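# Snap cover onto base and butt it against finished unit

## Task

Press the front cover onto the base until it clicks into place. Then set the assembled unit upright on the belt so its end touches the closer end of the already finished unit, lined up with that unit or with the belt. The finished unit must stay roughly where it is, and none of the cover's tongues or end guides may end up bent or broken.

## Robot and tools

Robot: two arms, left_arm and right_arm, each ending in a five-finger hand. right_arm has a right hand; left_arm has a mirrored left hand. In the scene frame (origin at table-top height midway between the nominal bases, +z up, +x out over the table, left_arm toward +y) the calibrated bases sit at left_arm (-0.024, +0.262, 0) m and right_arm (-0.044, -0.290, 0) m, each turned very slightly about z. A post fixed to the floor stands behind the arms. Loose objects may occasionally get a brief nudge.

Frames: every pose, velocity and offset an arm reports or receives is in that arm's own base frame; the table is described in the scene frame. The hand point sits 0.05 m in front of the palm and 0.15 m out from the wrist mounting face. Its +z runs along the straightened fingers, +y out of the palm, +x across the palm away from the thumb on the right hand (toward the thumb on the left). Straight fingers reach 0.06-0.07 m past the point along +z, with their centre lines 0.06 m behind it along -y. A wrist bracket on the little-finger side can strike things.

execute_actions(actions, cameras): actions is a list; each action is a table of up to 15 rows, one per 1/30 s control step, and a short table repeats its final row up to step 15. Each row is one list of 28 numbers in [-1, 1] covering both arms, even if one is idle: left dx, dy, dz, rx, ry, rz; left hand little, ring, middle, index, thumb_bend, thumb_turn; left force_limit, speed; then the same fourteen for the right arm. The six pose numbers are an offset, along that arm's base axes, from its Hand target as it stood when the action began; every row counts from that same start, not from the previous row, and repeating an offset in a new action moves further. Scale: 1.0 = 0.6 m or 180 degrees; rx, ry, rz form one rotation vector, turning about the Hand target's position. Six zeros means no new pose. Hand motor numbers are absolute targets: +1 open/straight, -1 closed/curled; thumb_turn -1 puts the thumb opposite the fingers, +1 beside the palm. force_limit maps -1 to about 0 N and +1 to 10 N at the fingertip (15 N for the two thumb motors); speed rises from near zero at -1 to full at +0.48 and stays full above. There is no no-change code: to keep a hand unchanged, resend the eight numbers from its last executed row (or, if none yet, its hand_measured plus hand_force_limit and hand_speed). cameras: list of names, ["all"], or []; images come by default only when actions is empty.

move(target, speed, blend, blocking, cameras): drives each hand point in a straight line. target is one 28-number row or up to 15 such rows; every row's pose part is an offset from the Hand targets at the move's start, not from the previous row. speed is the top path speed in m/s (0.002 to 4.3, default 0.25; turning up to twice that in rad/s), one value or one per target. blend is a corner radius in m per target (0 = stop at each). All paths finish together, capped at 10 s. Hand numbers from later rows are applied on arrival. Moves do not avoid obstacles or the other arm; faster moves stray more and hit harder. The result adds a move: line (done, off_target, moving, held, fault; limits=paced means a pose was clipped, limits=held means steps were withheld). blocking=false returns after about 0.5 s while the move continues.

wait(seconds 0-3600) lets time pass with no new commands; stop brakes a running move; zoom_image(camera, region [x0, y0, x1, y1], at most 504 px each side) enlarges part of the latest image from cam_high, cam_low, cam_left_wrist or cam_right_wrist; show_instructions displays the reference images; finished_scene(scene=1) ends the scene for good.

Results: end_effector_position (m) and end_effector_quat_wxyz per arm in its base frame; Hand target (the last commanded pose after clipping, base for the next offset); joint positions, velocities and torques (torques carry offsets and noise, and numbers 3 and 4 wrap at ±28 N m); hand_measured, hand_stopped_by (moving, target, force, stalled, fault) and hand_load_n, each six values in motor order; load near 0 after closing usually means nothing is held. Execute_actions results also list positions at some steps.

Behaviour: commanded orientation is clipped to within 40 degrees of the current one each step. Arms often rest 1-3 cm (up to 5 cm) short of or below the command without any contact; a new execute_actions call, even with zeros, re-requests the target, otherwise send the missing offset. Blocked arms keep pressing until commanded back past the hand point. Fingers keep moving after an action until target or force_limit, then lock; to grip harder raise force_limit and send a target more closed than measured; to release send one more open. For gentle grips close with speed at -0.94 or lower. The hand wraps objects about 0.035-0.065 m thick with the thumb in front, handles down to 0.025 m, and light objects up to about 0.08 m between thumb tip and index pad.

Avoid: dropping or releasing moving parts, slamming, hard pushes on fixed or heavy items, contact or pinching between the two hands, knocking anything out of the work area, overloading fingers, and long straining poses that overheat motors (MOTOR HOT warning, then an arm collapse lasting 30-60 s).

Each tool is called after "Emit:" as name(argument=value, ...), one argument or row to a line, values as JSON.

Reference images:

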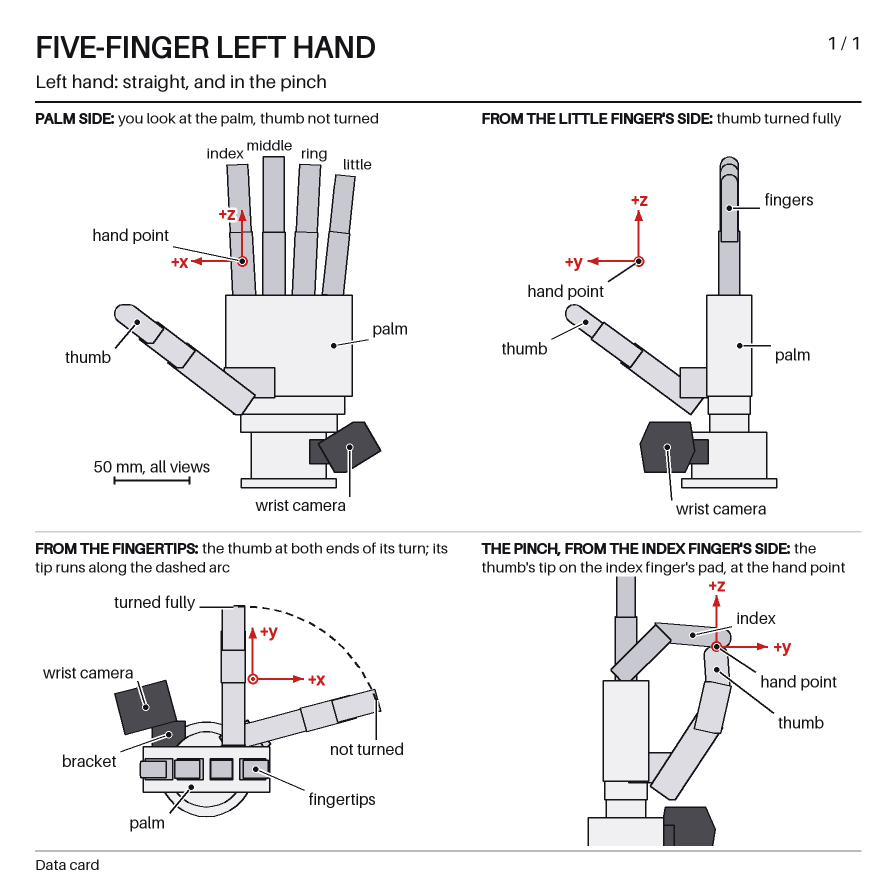

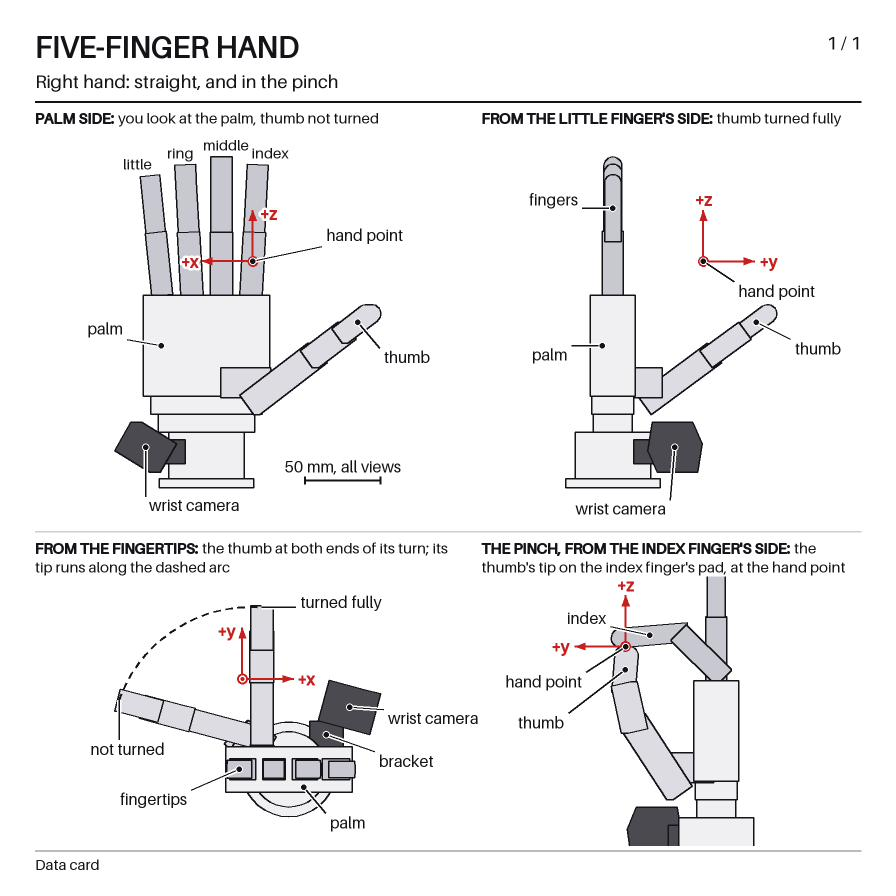

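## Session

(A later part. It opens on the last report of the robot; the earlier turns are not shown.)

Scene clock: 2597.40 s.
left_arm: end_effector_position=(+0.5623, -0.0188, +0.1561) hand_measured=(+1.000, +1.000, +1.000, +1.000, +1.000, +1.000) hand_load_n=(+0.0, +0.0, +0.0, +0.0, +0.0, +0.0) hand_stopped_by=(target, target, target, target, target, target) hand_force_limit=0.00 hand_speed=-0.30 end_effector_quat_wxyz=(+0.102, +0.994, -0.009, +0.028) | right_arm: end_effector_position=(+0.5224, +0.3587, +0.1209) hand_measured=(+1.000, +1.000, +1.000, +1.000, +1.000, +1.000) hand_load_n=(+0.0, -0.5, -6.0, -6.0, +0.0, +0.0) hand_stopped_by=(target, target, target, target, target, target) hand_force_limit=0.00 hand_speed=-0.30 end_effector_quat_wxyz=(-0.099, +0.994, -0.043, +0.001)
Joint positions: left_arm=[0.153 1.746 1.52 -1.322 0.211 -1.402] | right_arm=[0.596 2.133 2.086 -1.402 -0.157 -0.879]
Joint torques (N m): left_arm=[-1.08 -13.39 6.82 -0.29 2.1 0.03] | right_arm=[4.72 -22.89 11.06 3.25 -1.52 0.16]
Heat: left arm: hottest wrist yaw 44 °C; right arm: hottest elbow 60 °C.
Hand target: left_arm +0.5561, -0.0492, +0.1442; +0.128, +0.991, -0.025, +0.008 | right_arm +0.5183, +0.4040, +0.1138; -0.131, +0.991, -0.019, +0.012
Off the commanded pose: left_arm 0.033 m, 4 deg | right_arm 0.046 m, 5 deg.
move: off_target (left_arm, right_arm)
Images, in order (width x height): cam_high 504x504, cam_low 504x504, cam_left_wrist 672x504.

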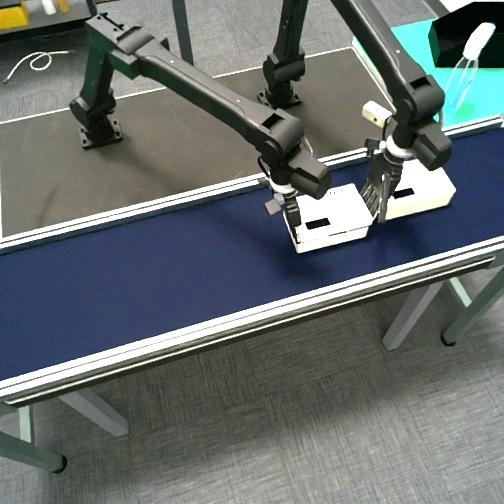

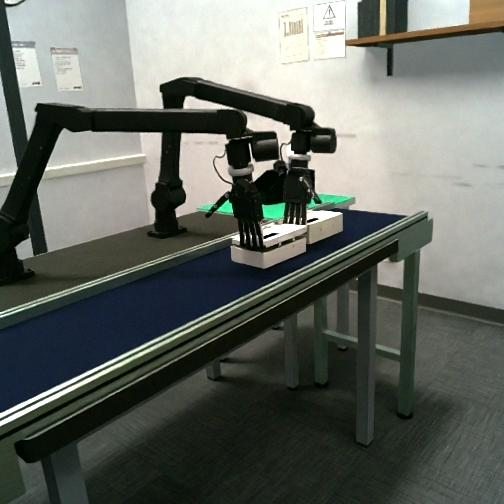

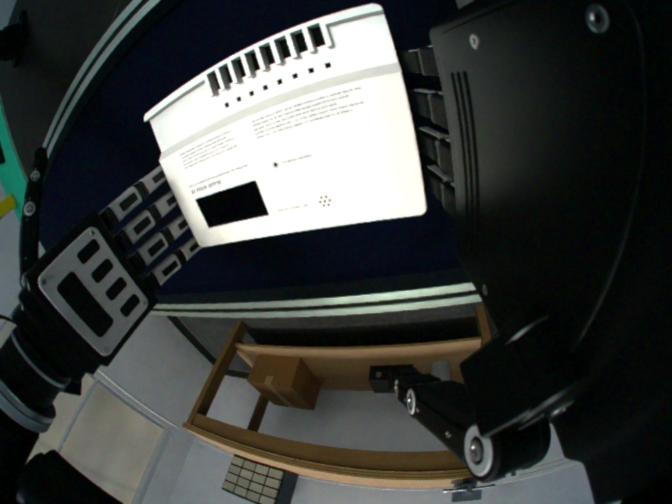

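Emit:
move(
  target=[0.0,-0.022,0.014,0,0.0,0,1,1,1,1,1,1,0,-0.3,0.0,-0.022,0.014,0,0.0,0,1,1,1,1,1,1,0,-0.3],
  speed=0.02,
  cameras=["cam_low","cam_high","cam_left_wrist"],
)

Emit:
zoom_image(
  camera="cam_low",
  region=[222, 215, 312, 275],
)

Emit:
zoom_image(
  camera="cam_high",
  region=[274, 195, 374, 257],
)

Scene clock: 2664.50 s.
left_arm: end_effector_position=(+0.5627, -0.0186, +0.1561) hand_measured=(+1.000, +1.000, +1.000, +1.000, +1.000, +1.000) hand_load_n=(+0.0, +0.0, +0.0, +0.0, +0.0, +0.5) hand_stopped_by=(target, target, target, target, target, target) hand_force_limit=0.00 hand_speed=-0.30 end_effector_quat_wxyz=(+0.102, +0.994, -0.006, +0.027) | right_arm: end_effector_position=(+0.5214, +0.3575, +0.1171) hand_measured=(+1.000, +1.000, +1.000, +1.000, +1.000, +1.000) hand_load_n=(+0.0, -1.0, -5.0, -4.5, +0.0, +0.0) hand_stopped_by=(target, target, target, target, target, target) hand_force_limit=0.00 hand_speed=-0.30 end_effector_quat_wxyz=(-0.097, +0.995, -0.038, -0.001)
Joint positions: left_arm=[0.153 1.746 1.52 -1.322 0.211 -1.409] | right_arm=[0.596 2.133 2.075 -1.397 -0.157 -0.888]
Joint torques (N m): left_arm=[-2.73 -14.27 7.46 -0.85 2.09 -0.13] | right_arm=[3.37 -24.88 10.5 2.69 -1.59 0.09]
Heat: left arm: hottest wrist yaw 46 °C; right arm: hottest elbow 62 °C.
Hand target: left_arm +0.5561, -0.0624, +0.1526; +0.129, +0.991, -0.025, +0.008 | right_arm +0.5183, +0.3908, +0.1221; -0.131, +0.991, -0.019, +0.011
Off the commanded pose: left_arm 0.044 m, 4 deg | right_arm 0.034 m, 5 deg.
move: off_target (left_arm, right_arm)
Images, in order (width x height): cam_high 504x504, cam_low 504x504, cam_left_wrist 672x504.

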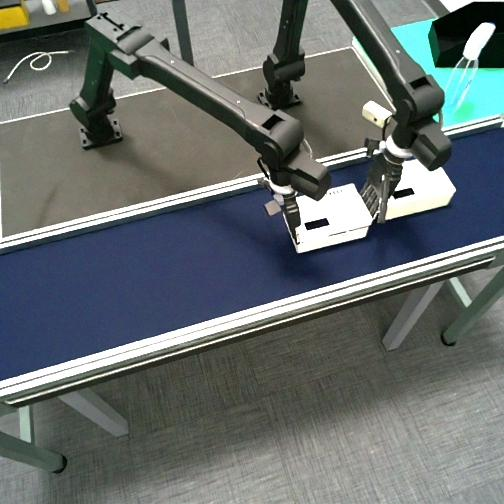

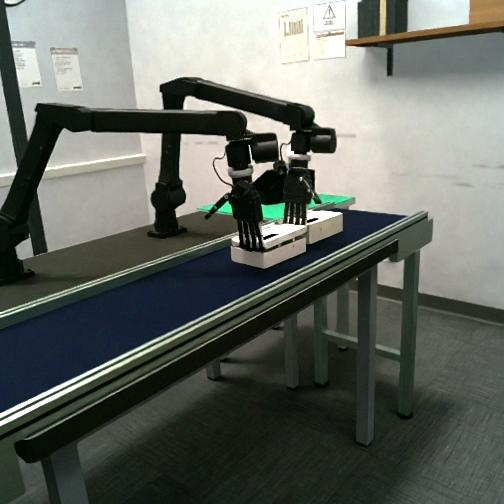

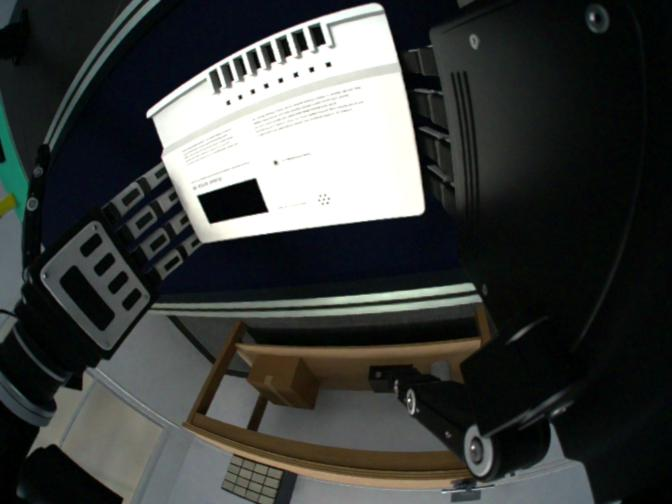

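Scaled by 5.600.

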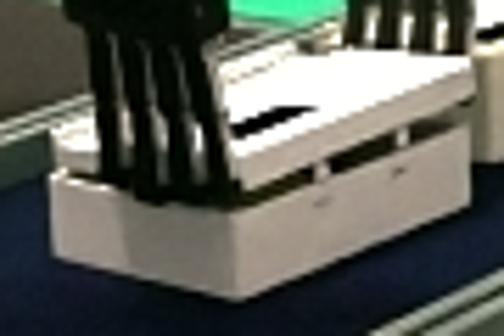

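Scaled by 5.040.

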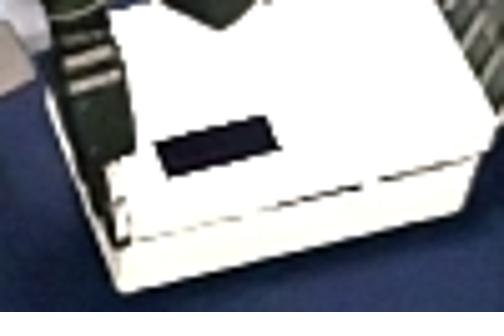

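Emit:
move(
  target=[0.0,-0.008,-0.022,0,0.0,0,1,1,1,1,1,1,0,-0.3,-0.004,-0.008,-0.022,0,0.0,0,1,1,1,1,1,1,0,-0.3],
  speed=0.02,
  cameras=["cam_low","cam_high","cam_left_wrist"],
)

Emit:
zoom_image(
  camera="cam_low",
  region=[222, 215, 312, 275],
)

Emit:
zoom_image(
  camera="cam_high",
  region=[274, 195, 374, 257],
)

Scene clock: 2684.77 s.
left_arm: end_effector_position=(+0.5610, -0.0207, +0.1515) hand_measured=(+1.000, +1.000, +1.000, +1.000, +1.000, +1.000) hand_load_n=(+0.0, +0.0, +0.0, +0.0, +0.0, +0.0) hand_stopped_by=(target, target, target, target, target, target) hand_force_limit=0.00 hand_speed=-0.30 end_effector_quat_wxyz=(+0.104, +0.994, -0.002, +0.025) | right_arm: end_effector_position=(+0.5196, +0.3546, +0.1118) hand_measured=(+1.000, +1.000, +1.000, +1.000, +1.000, +1.000) hand_load_n=(+0.0, -0.5, -5.5, -4.5, +0.0, +0.0) hand_stopped_by=(target, target, target, target, target, target) hand_force_limit=0.00 hand_speed=-0.30 end_effector_quat_wxyz=(-0.102, +0.994, -0.036, +0.005)
Joint positions: left_arm=[0.15 1.746 1.508 -1.314 0.214 -1.418] | right_arm=[0.594 2.112 2.026 -1.356 -0.158 -0.893]
Joint torques (N m): left_arm=[-3.08 -13.68 6.26 0.29 2 -0.1] | right_arm=[3.19 -23.77 9.99 2.78 -1.58 0.11]
Heat: left arm: hottest wrist yaw 46 °C; right arm: hottest elbow 61 °C.
Hand target: left_arm +0.5561, -0.0673, +0.1394; +0.129, +0.991, -0.025, +0.008 | right_arm +0.5160, +0.3859, +0.1091; -0.131, +0.991, -0.020, +0.012
Off the commanded pose: left_arm 0.048 m, 4 deg | right_arm 0.032 m, 4 deg.
move: off_target (left_arm, right_arm)
Images, in order (width x height): cam_high 504x504, cam_low 504x504, cam_left_wrist 672x504.

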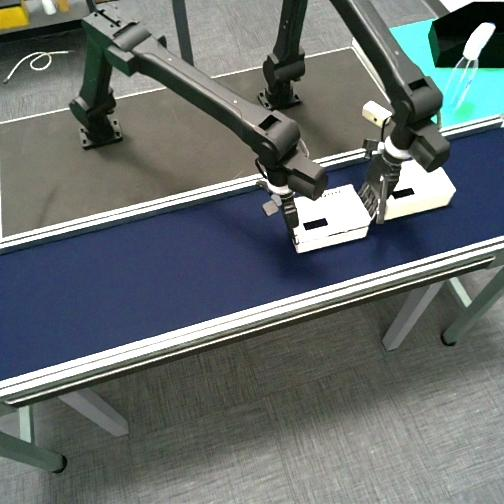

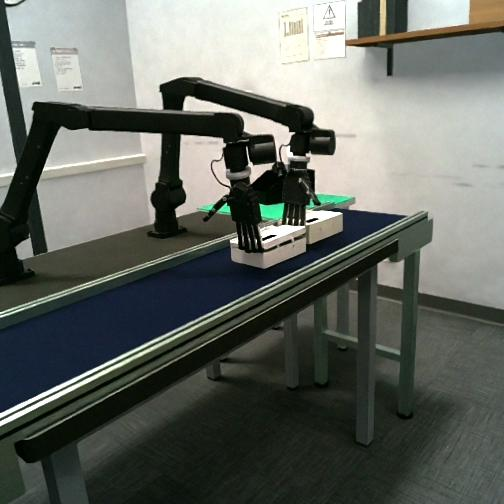

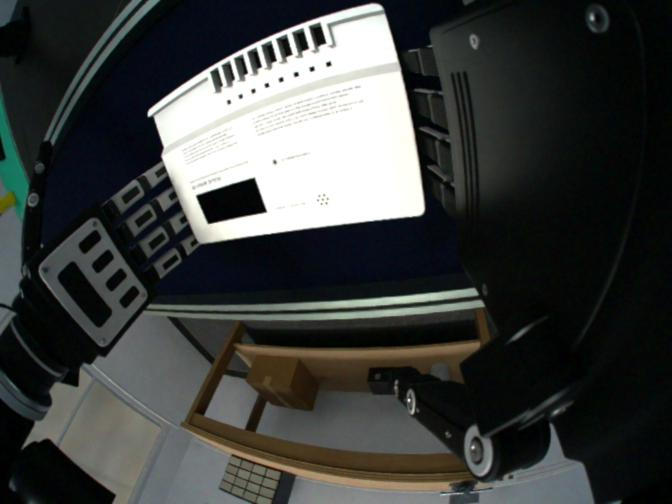

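Scaled by 5.600.

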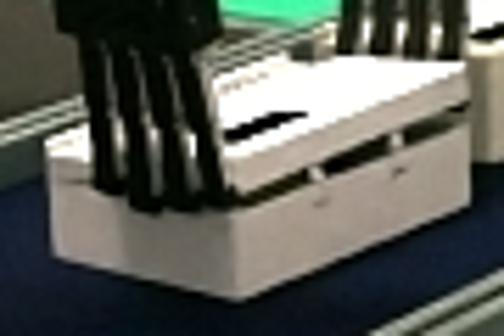

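Scaled by 5.040.

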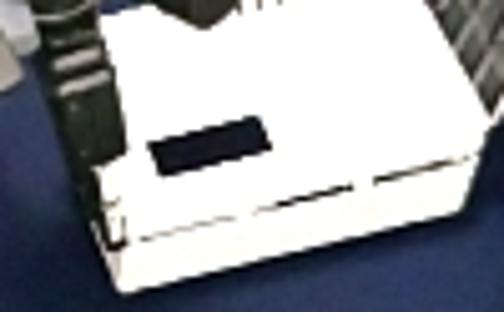

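Emit:
move(
  target=[0.004,-0.002,0.004,0,0.022,0,1,1,1,1,1,1,0,-0.3,0.004,0.0,0.004,0,0.018,0,1,1,1,1,1,1,0,-0.3],
  speed=0.02,
  cameras=["cam_low","cam_high","cam_left_wrist"],
)

Emit:
zoom_image(
  camera="cam_low",
  region=[222, 215, 312, 275],
)

Emit:
zoom_image(
  camera="cam_high",
  region=[274, 195, 374, 257],
)

Scene clock: 2705.27 s.
left_arm: end_effector_position=(+0.5588, -0.0217, +0.1491) hand_measured=(+1.000, +1.000, +1.000, +1.000, +1.000, +1.000) hand_load_n=(+0.0, +0.5, +0.0, +0.0, +0.0, +0.0) hand_stopped_by=(target, target, target, target, target, target) hand_force_limit=0.00 hand_speed=-0.30 end_effector_quat_wxyz=(+0.107, +0.994, +0.005, +0.000) | right_arm: end_effector_position=(+0.5154, +0.3522, +0.1123) hand_measured=(+1.000, +1.000, +1.000, +1.000, +1.000, +1.000) hand_load_n=(+0.0, -0.5, -5.5, -4.5, +0.0, +0.0) hand_stopped_by=(target, target, target, target, target, target) hand_force_limit=0.00 hand_speed=-0.30 end_effector_quat_wxyz=(-0.105, +0.994, -0.039, -0.018)
Joint positions: left_arm=[0.148 1.771 1.539 -1.37 0.212 -1.429] | right_arm=[0.585 2.126 2.048 -1.398 -0.191 -0.898]
Joint torques (N m): left_arm=[-3.37 -12.45 9.42 -1.44 1.83 -0.08] | right_arm=[3.02 -21.3 14.9 1.18 -1.65 0.1]
Heat: left arm: hottest wrist yaw 46 °C; right arm: hottest elbow 59 °C.
Hand target: left_arm +0.5585, -0.0684, +0.1416; +0.129, +0.991, -0.020, -0.027 | right_arm +0.5183, +0.3860, +0.1115; -0.131, +0.991, -0.023, -0.016
Off the commanded pose: left_arm 0.047 m, 5 deg | right_arm 0.034 m, 4 deg.
move: off_target (left_arm, right_arm)
Images, in order (width x height): cam_high 504x504, cam_low 504x504, cam_left_wrist 672x504.

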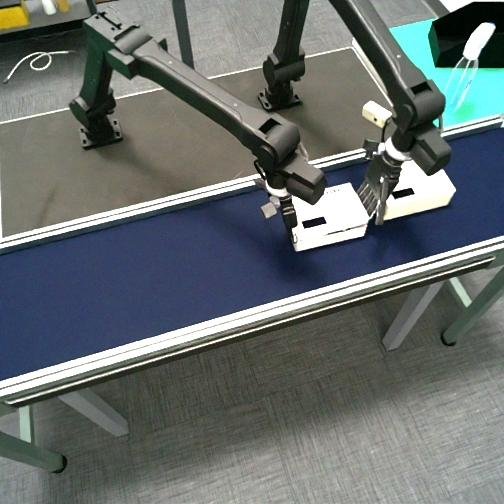

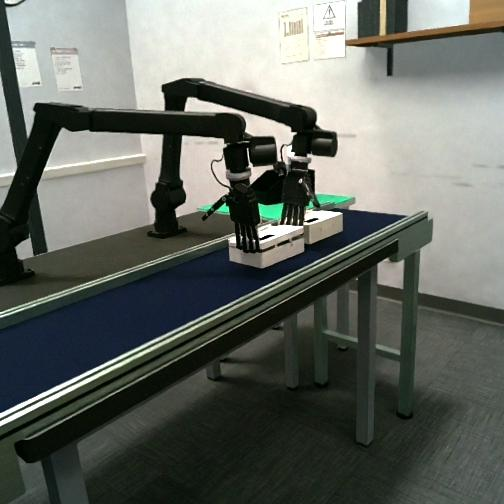

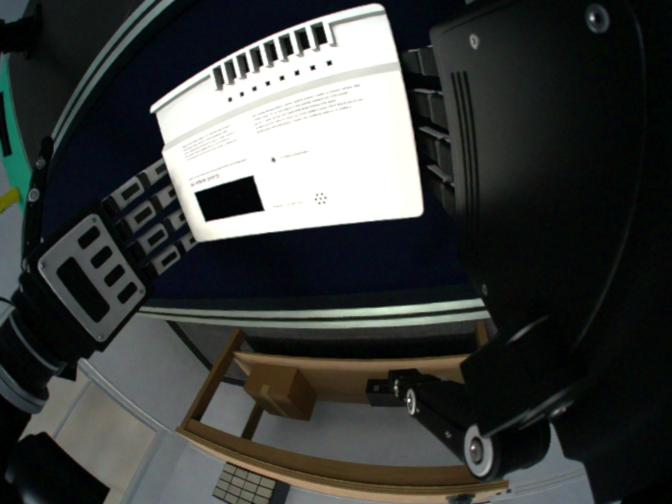

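Scaled by 5.600.

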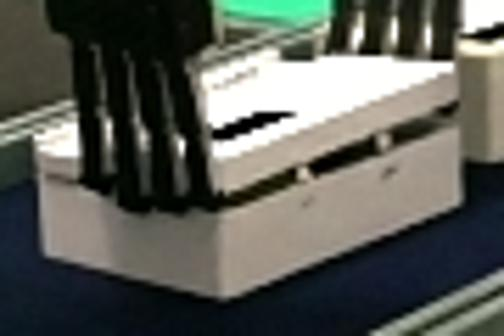

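Scaled by 5.040.

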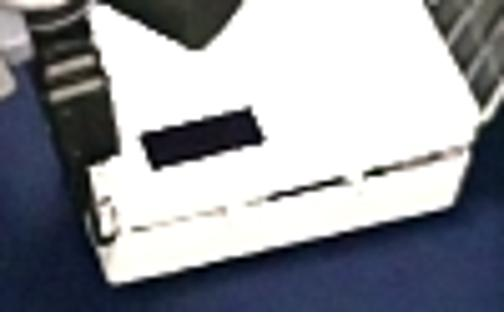

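Emit:
move(
  target=[0.0,-0.0,-0.017,0,0.004,0,1,1,1,1,1,1,0,-0.3,0.0,0.0,-0.02,0,0.004,0,1,1,1,1,1,1,0,-0.3],
  speed=0.02,
  cameras=["cam_low","cam_high","cam_left_wrist"],
)

Emit:
zoom_image(
  camera="cam_low",
  region=[222, 215, 312, 275],
)

Emit:
zoom_image(
  camera="cam_high",
  region=[274, 195, 374, 257],
)

Scene clock: 2727.73 s.
left_arm: end_effector_position=(+0.5592, -0.0209, +0.1425) hand_measured=(+1.000, +1.000, +1.000, +1.000, +1.000, +1.000) hand_load_n=(+0.0, +0.0, +0.0, +0.0, +0.0, +0.0) hand_stopped_by=(target, target, target, target, target, target) hand_force_limit=0.00 hand_speed=-0.30 end_effector_quat_wxyz=(+0.106, +0.994, +0.008, -0.007) | right_arm: end_effector_position=(+0.5156, +0.3520, +0.1114) hand_measured=(+1.000, +1.000, +1.000, +1.000, +1.000, +1.000) hand_load_n=(+0.0, +0.0, -6.5, -3.5, +0.0, +0.0) hand_stopped_by=(target, target, target, target, target, target) hand_force_limit=0.00 hand_speed=-0.30 end_effector_quat_wxyz=(-0.108, +0.993, -0.040, -0.021)
Joint positions: left_arm=[0.148 1.783 1.539 -1.37 0.209 -1.435] | right_arm=[0.582 2.127 2.048 -1.398 -0.199 -0.9]
Joint torques (N m): left_arm=[-3.19 -12.28 8.81 -1.16 1.93 -0.01] | right_arm=[3.08 -20.42 13.86 1.72 -1.6 0.09]
Heat: left arm: hottest wrist yaw 45 °C; right arm: hottest elbow 65 °C.
Hand target: left_arm +0.5585, -0.0684, +0.1315; +0.130, +0.991, -0.019, -0.033 | right_arm +0.5184, +0.3859, +0.0995; -0.131, +0.991, -0.024, -0.022
Off the commanded pose: left_arm 0.049 m, 5 deg | right_arm 0.036 m, 3 deg.
move: off_target (left_arm, right_arm)
Images, in order (width x height): cam_high 504x504, cam_low 504x504, cam_left_wrist 672x504.

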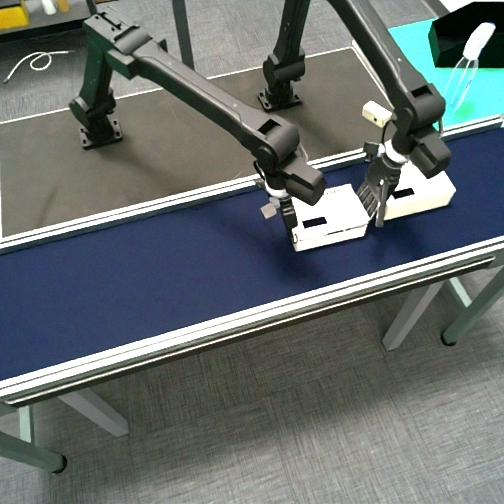

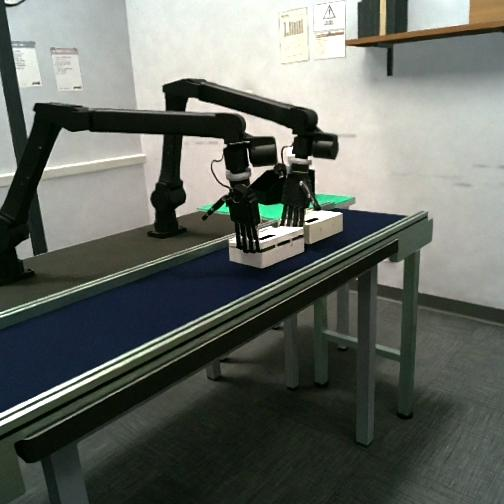

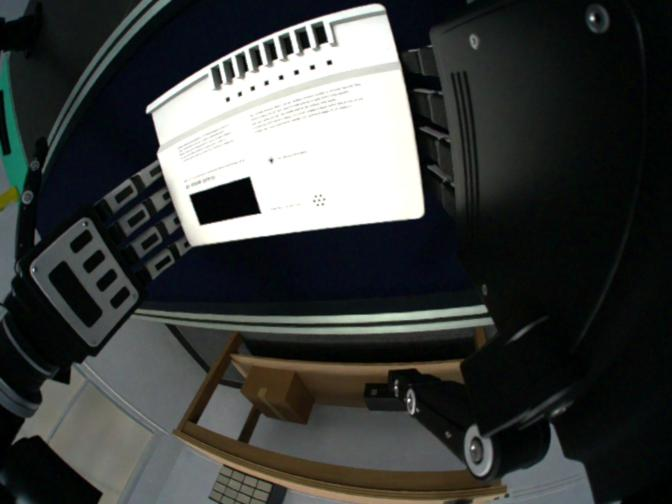

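Scaled by 5.600.

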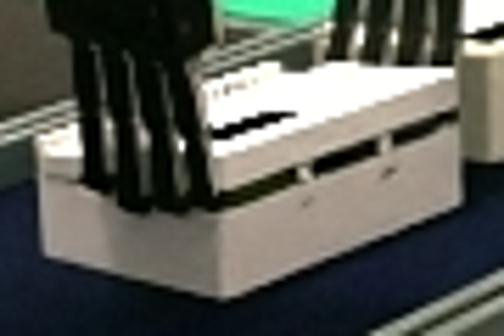

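Scaled by 5.040.

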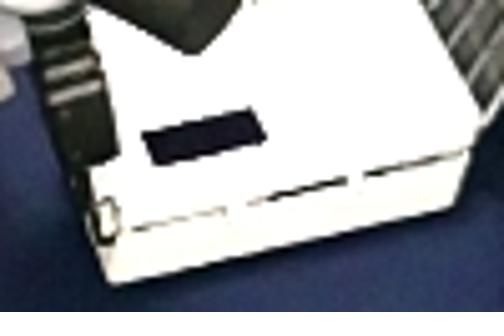

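Emit:
zoom_image(
  camera="cam_low",
  region=[258, 225, 308, 265],
)

Emit:
zoom_image(
  camera="cam_high",
  region=[314, 215, 374, 250],
)

Scaled by 10.080.

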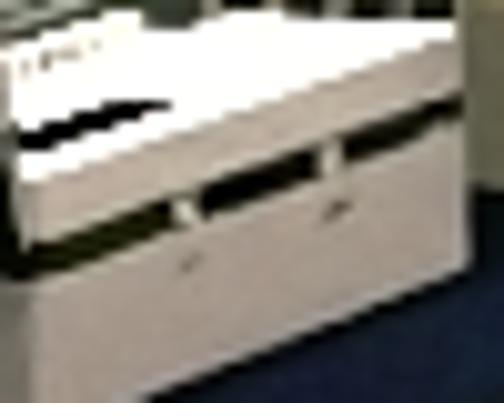

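Scaled by 8.400.

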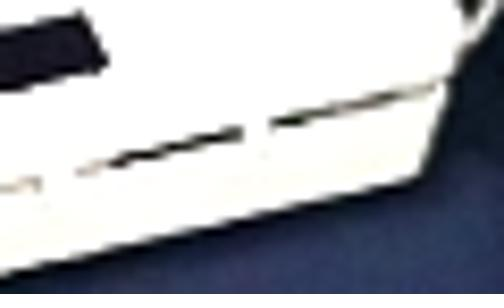

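Emit:
move(
  target=[0.0,0.045,0.0,0,0.0,0,1,1,1,1,1,1,0,-0.3,0.0,-0.035,0.0,0,0.0,0,1,1,1,1,1,1,0,-0.3],
  speed=0.02,
  cameras=["cam_low","cam_high","cam_left_wrist"],
)

Emit:
zoom_image(
  camera="cam_low",
  region=[222, 215, 312, 275],
)

Scene clock: 2763.97 s.
left_arm: end_effector_position=(+0.5587, -0.0208, +0.1419) hand_measured=(+1.000, +1.000, +1.000, +1.000, +1.000, +1.000) hand_load_n=(+0.0, +0.0, +0.5, +0.0, +0.0, +0.0) hand_stopped_by=(target, target, target, target, target, target) hand_force_limit=0.00 hand_speed=-0.30 end_effector_quat_wxyz=(+0.107, +0.994, -0.004, -0.011) | right_arm: end_effector_position=(+0.5174, +0.3495, +0.1098) hand_measured=(+1.000, +1.000, +1.000, +1.000, +1.000, +1.000) hand_load_n=(+0.0, +0.0, -5.5, -1.5, -0.5, +0.0) hand_stopped_by=(target, target, target, target, target, target) hand_force_limit=0.00 hand_speed=-0.30 end_effector_quat_wxyz=(-0.115, +0.992, -0.035, -0.025)
Joint positions: left_arm=[0.149 1.793 1.551 -1.383 0.208 -1.408] | right_arm=[0.573 2.127 2.043 -1.394 -0.217 -0.916]
Joint torques (N m): left_arm=[-0.03 -12.28 9.29 -1.21 1.83 0.15] | right_arm=[1.61 -23.12 9.43 2.22 -1.09 0.01]
Heat: left arm: hottest wrist yaw 45 °C; right arm: hottest elbow 67 °C.
Hand target: left_arm +0.5585, -0.0415, +0.1314; +0.129, +0.991, -0.019, -0.033 | right_arm +0.5184, +0.3650, +0.0995; -0.131, +0.991, -0.024, -0.022
Off the commanded pose: left_arm 0.023 m, 4 deg | right_arm 0.019 m, 2 deg.
move: off_target (left_arm, right_arm)
Images, in order (width x height): cam_high 504x504, cam_low 504x504, cam_left_wrist 672x504.

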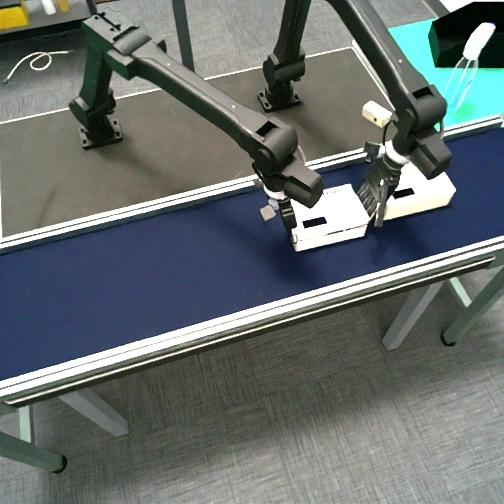

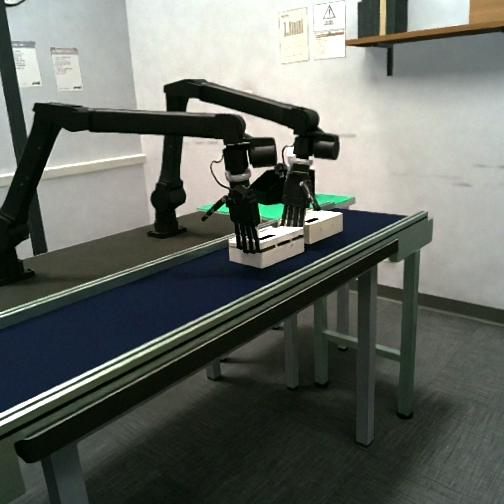

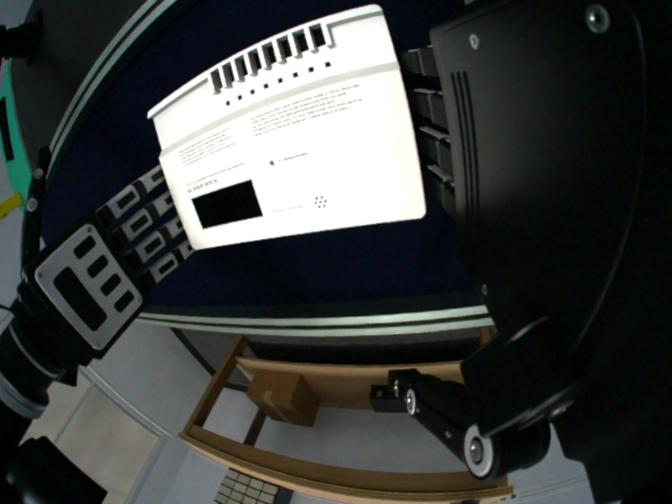

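Scaled by 5.600.

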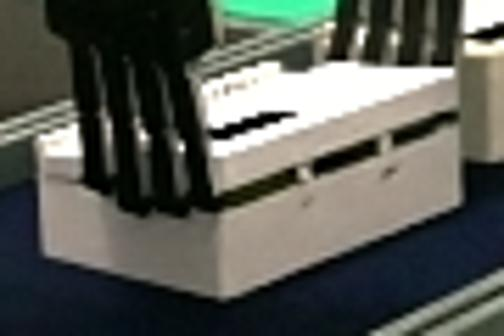

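Emit:
move(
  target=[0.0,0.035,0.0,0,0.0,0,1,1,1,1,1,1,0,-0.3,0.0,-0.028,0.0,0,0.0,0,1,1,1,1,1,1,0,-0.3],
  speed=0.02,
  cameras=["cam_low","cam_high","cam_left_wrist"],
)

Emit:
zoom_image(
  camera="cam_low",
  region=[222, 215, 312, 275],
)

Scene clock: 2773.30 s.
left_arm: end_effector_position=(+0.5555, -0.0164, +0.1354) hand_measured=(+1.000, +1.000, +1.000, +1.000, +1.000, +1.000) hand_load_n=(+0.0, +0.0, +0.0, +0.0, +0.0, +0.0) hand_stopped_by=(target, target, target, target, target, target) hand_force_limit=0.00 hand_speed=-0.30 end_effector_quat_wxyz=(+0.118, +0.993, -0.014, -0.022) | right_arm: end_effector_position=(+0.5163, +0.3464, +0.1025) hand_measured=(+1.000, +1.000, +1.000, +1.000, +1.000, +1.000) hand_load_n=(+0.0, +0.0, -2.5, +0.0, +0.0, +0.0) hand_stopped_by=(target, target, target, target, target, target) hand_force_limit=0.00 hand_speed=-0.30 end_effector_quat_wxyz=(-0.123, +0.992, -0.030, -0.024)
Joint positions: left_arm=[0.165 1.815 1.559 -1.401 0.225 -1.368] | right_arm=[0.567 2.113 2.002 -1.359 -0.231 -0.932]
Joint torques (N m): left_arm=[1.38 -13.27 9.74 -1.09 1.02 0.17] | right_arm=[0.26 -24 9.1 1.33 -0.68 -0.06]
Heat: left arm: hottest wrist yaw 45 °C; right arm: hottest elbow 64 °C.
Hand target: left_arm +0.5584, -0.0205, +0.1313; +0.129, +0.991, -0.020, -0.033 | right_arm +0.5184, +0.3481, +0.0994; -0.130, +0.991, -0.024, -0.023
Off the commanded pose: left_arm 0.006 m, 2 deg | right_arm 0.004 m, 1 deg.
move: done
Images, in order (width x height): cam_high 504x504, cam_low 504x504, cam_left_wrist 672x504.

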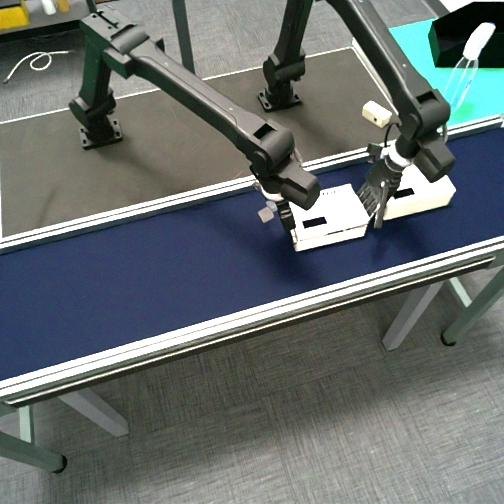

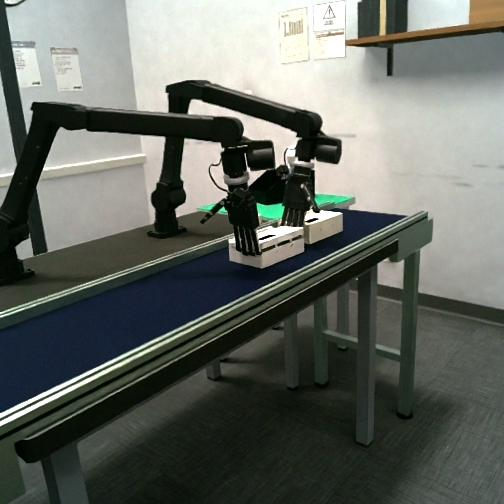

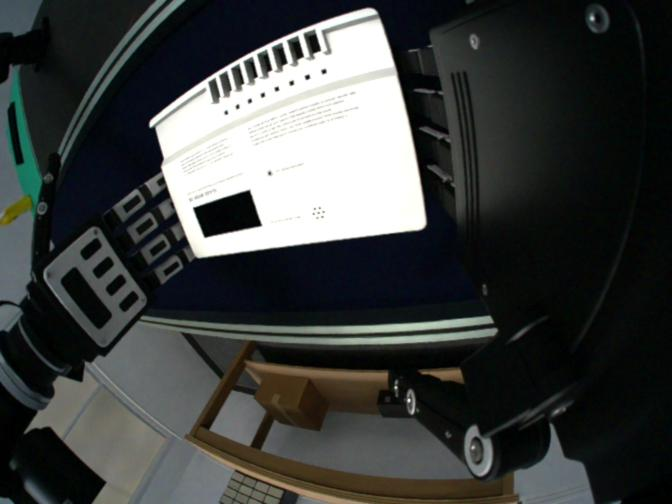

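Scaled by 5.600.

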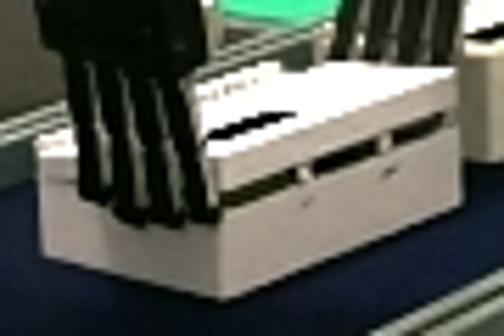

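Emit:
move(
  target=[
    [0.0,0.025,0.0,0,0.0,0,1,1,1,1,1,1,0,-0.3,0.0,-0.03,0.0,0,0.0,0,1,1,1,1,1,1,0,-0.3],
    [0.0,0.025,0.12,0,0.0,0,1,1,1,1,1,1,0,-0.3,0.0,-0.05,0.17,0,0.0,0,1,1,1,1,1,1,0,-0.3],
  ],
  speed=0.06,
  cameras=["cam_low","cam_high","cam_left_wrist","cam_right_wrist"],
)

Emit:
zoom_image(
  camera="cam_low",
  region=[222, 215, 312, 275],
)

Emit:
zoom_image(
  camera="cam_high",
  region=[274, 170, 394, 257],
)

Scene clock: 2792.13 s.
left_arm: end_effector_position=(+0.5490, -0.0129, +0.1815) hand_measured=(+1.000, +1.000, +1.000, +1.000, +1.000, +1.000) hand_load_n=(+0.0, +0.0, +0.0, +0.0, +0.0, +0.0) hand_stopped_by=(target, target, target, target, target, target) hand_force_limit=0.00 hand_speed=-0.30 end_effector_quat_wxyz=(+0.132, +0.990, -0.019, -0.055) | right_arm: end_effector_position=(+0.5075, +0.3230, +0.1888) hand_measured=(+1.000, +1.000, +1.000, +1.000, +1.000, +1.000) hand_load_n=(+0.0, +0.0, +0.0, +0.0, +0.0, +0.0) hand_stopped_by=(target, target, target, target, target, target) hand_force_limit=0.00 hand_speed=-0.30 end_effector_quat_wxyz=(-0.123, +0.992, -0.024, -0.034)
Joint positions: left_arm=[0.178 1.829 1.694 -1.6 0.237 -1.335] | right_arm=[0.542 2.059 2.137 -1.573 -0.244 -0.971]
Joint torques (N m): left_arm=[2.37 -17.03 11.26 -0.72 0.41 0.13] | right_arm=[-0.97 -23.06 13.19 0.09 -0.34 -0.08]
Heat: left arm: hottest elbow 44 °C; right arm: hottest elbow 62 °C.
Hand target: left_arm +0.5585, -0.0055, +0.2035; +0.130, +0.991, -0.020, -0.033 | right_arm +0.5184, +0.3181, +0.2014; -0.131, +0.991, -0.024, -0.023
Off the commanded pose: left_arm 0.025 m, 3 deg | right_arm 0.017 m, 2 deg.
move: off_target (left_arm, right_arm)

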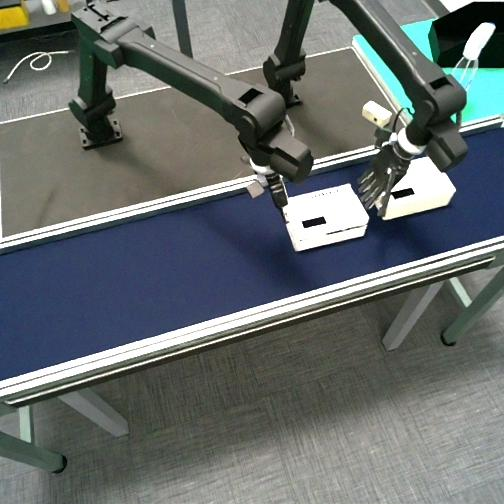

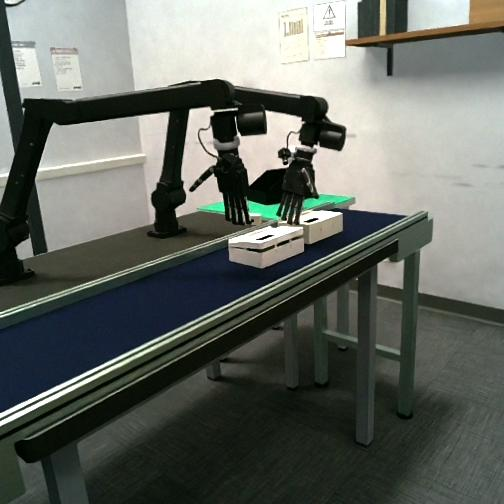

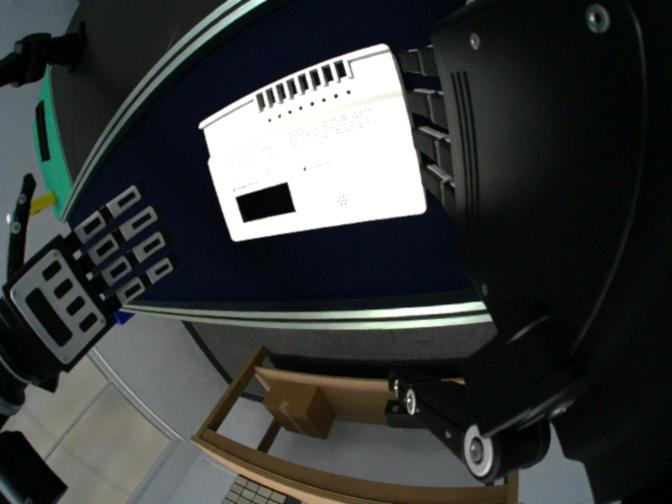

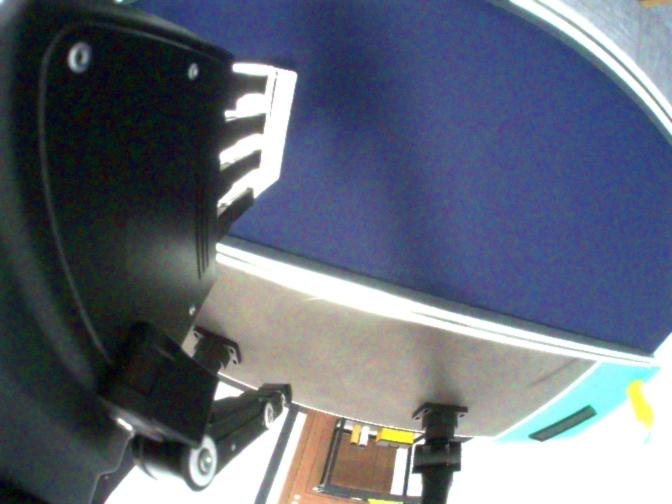

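Scaled by 5.600.

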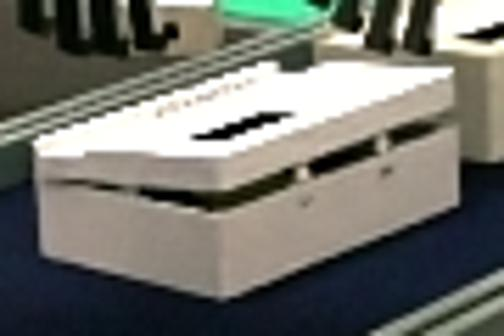

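Scaled by 4.200.

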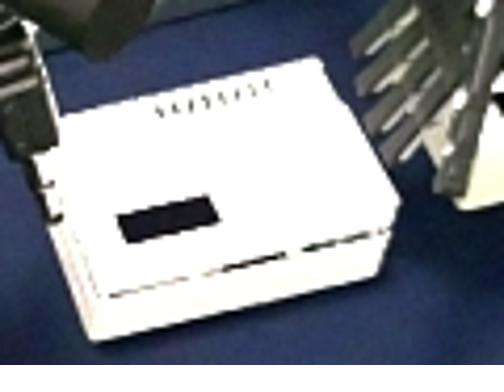

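Emit:
move(
  target=[
    [-0.16,0.0,0.07,0,0,0,1,1,1,1,1,1,0,-0.3,-0.05,-0.25,0.03,-0.03,0,0,1,1,1,1,1,1,0,-0.3],
    [-0.16,-0.12,0.07,0.0655,-0.0655,-0.497,-1,-1,-1,-1,1,1,0,0,-0.15,-0.3,0.03,-0.06,0,0,1,1,1,1,1,1,0,-0.3],
  ],
  speed=0.2,
  cameras=["cam_low","cam_high","cam_left_wrist"],
)

Scene clock: 2869.57 s.
left_arm: end_effector_position=(+0.4469, -0.0713, +0.2399) hand_measured=(-1.000, -1.000, -1.000, -1.000, +1.000, +1.000) hand_load_n=(+0.0, +0.0, +0.0, +0.0, +0.0, +0.0) hand_stopped_by=(target, target, target, target, target, target) hand_force_limit=0.00 hand_speed=0.00 end_effector_quat_wxyz=(-0.014, +0.702, -0.711, -0.037) | right_arm: end_effector_position=(+0.4307, +0.1317, +0.2202) hand_measured=(+1.000, +1.000, +1.000, +1.000, +1.000, +1.000) hand_load_n=(+0.0, +0.0, +0.0, +0.0, +0.0, +0.0) hand_stopped_by=(target, target, target, target, target, target) hand_force_limit=0.00 hand_speed=-0.30 end_effector_quat_wxyz=(-0.036, +0.999, -0.031, -0.024)
Joint positions: left_arm=[-0.106 1.7 1.726 -1.638 -0.068 -0.095] | right_arm=[0.355 1.665 1.637 -1.56 -0.086 -1.154]
Joint torques (N m): left_arm=[0.73 -12.81 11.81 0.35 -0.09 0.12] | right_arm=[1.85 -16.67 8.94 0.79 -0.05 0.12]
Heat: left arm: hottest elbow 48 °C; right arm: hottest elbow 65 °C.
Hand target: left_arm +0.4625, -0.0775, +0.2454; -0.025, +0.696, -0.717, -0.024 | right_arm +0.4284, +0.1382, +0.2194; -0.037, +0.999, -0.026, -0.020
Off the commanded pose: left_arm 0.018 m, 2 deg | right_arm 0.007 m, 1 deg.
move: off_target (left_arm); target 2's new numbers were sent with left_arm's hand 0.018 m and 2 deg from that target
Images, in order (width x height): cam_high 504x504, cam_low 504x504, cam_left_wrist 672x504.

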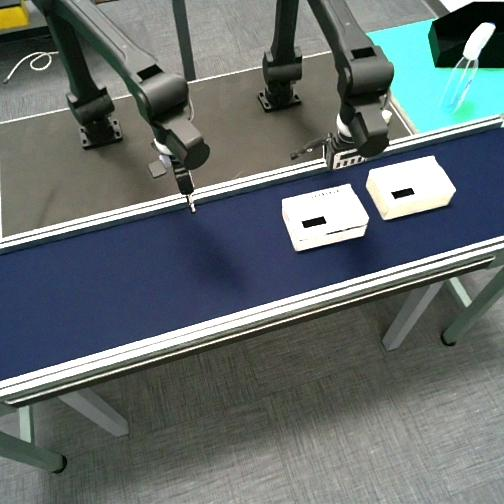

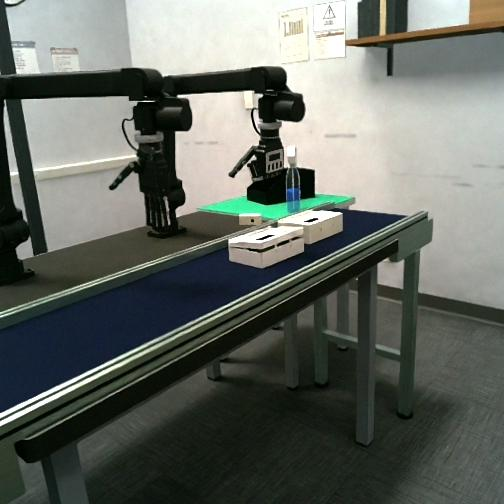

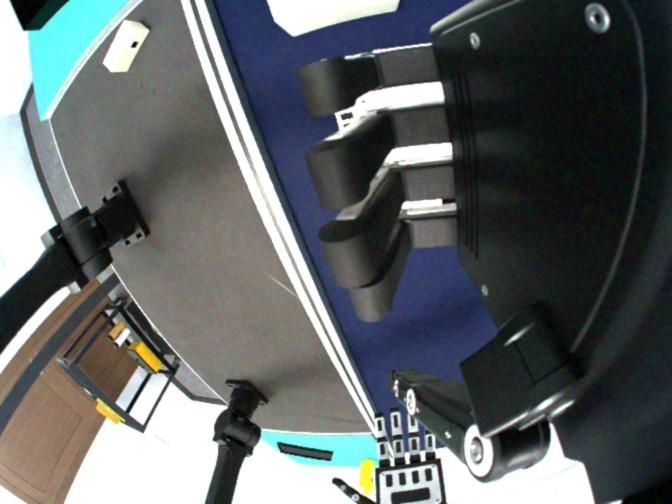

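Emit:
zoom_image(
  camera="cam_high",
  region=[270, 140, 470, 260],
)

Emit:
zoom_image(
  camera="cam_low",
  region=[222, 205, 352, 275],
)

Scaled by 2.520.

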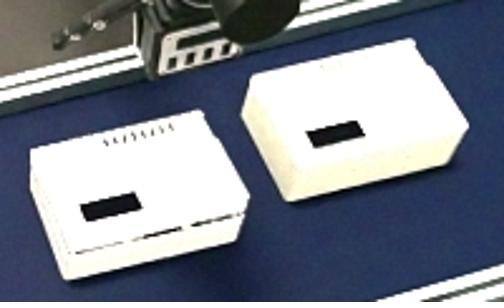

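Scaled by 3.877.

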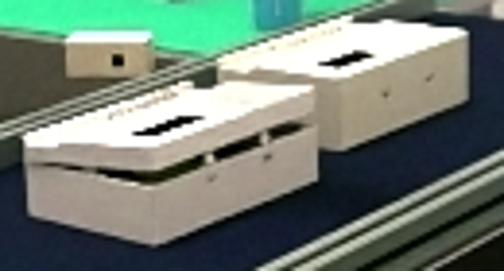

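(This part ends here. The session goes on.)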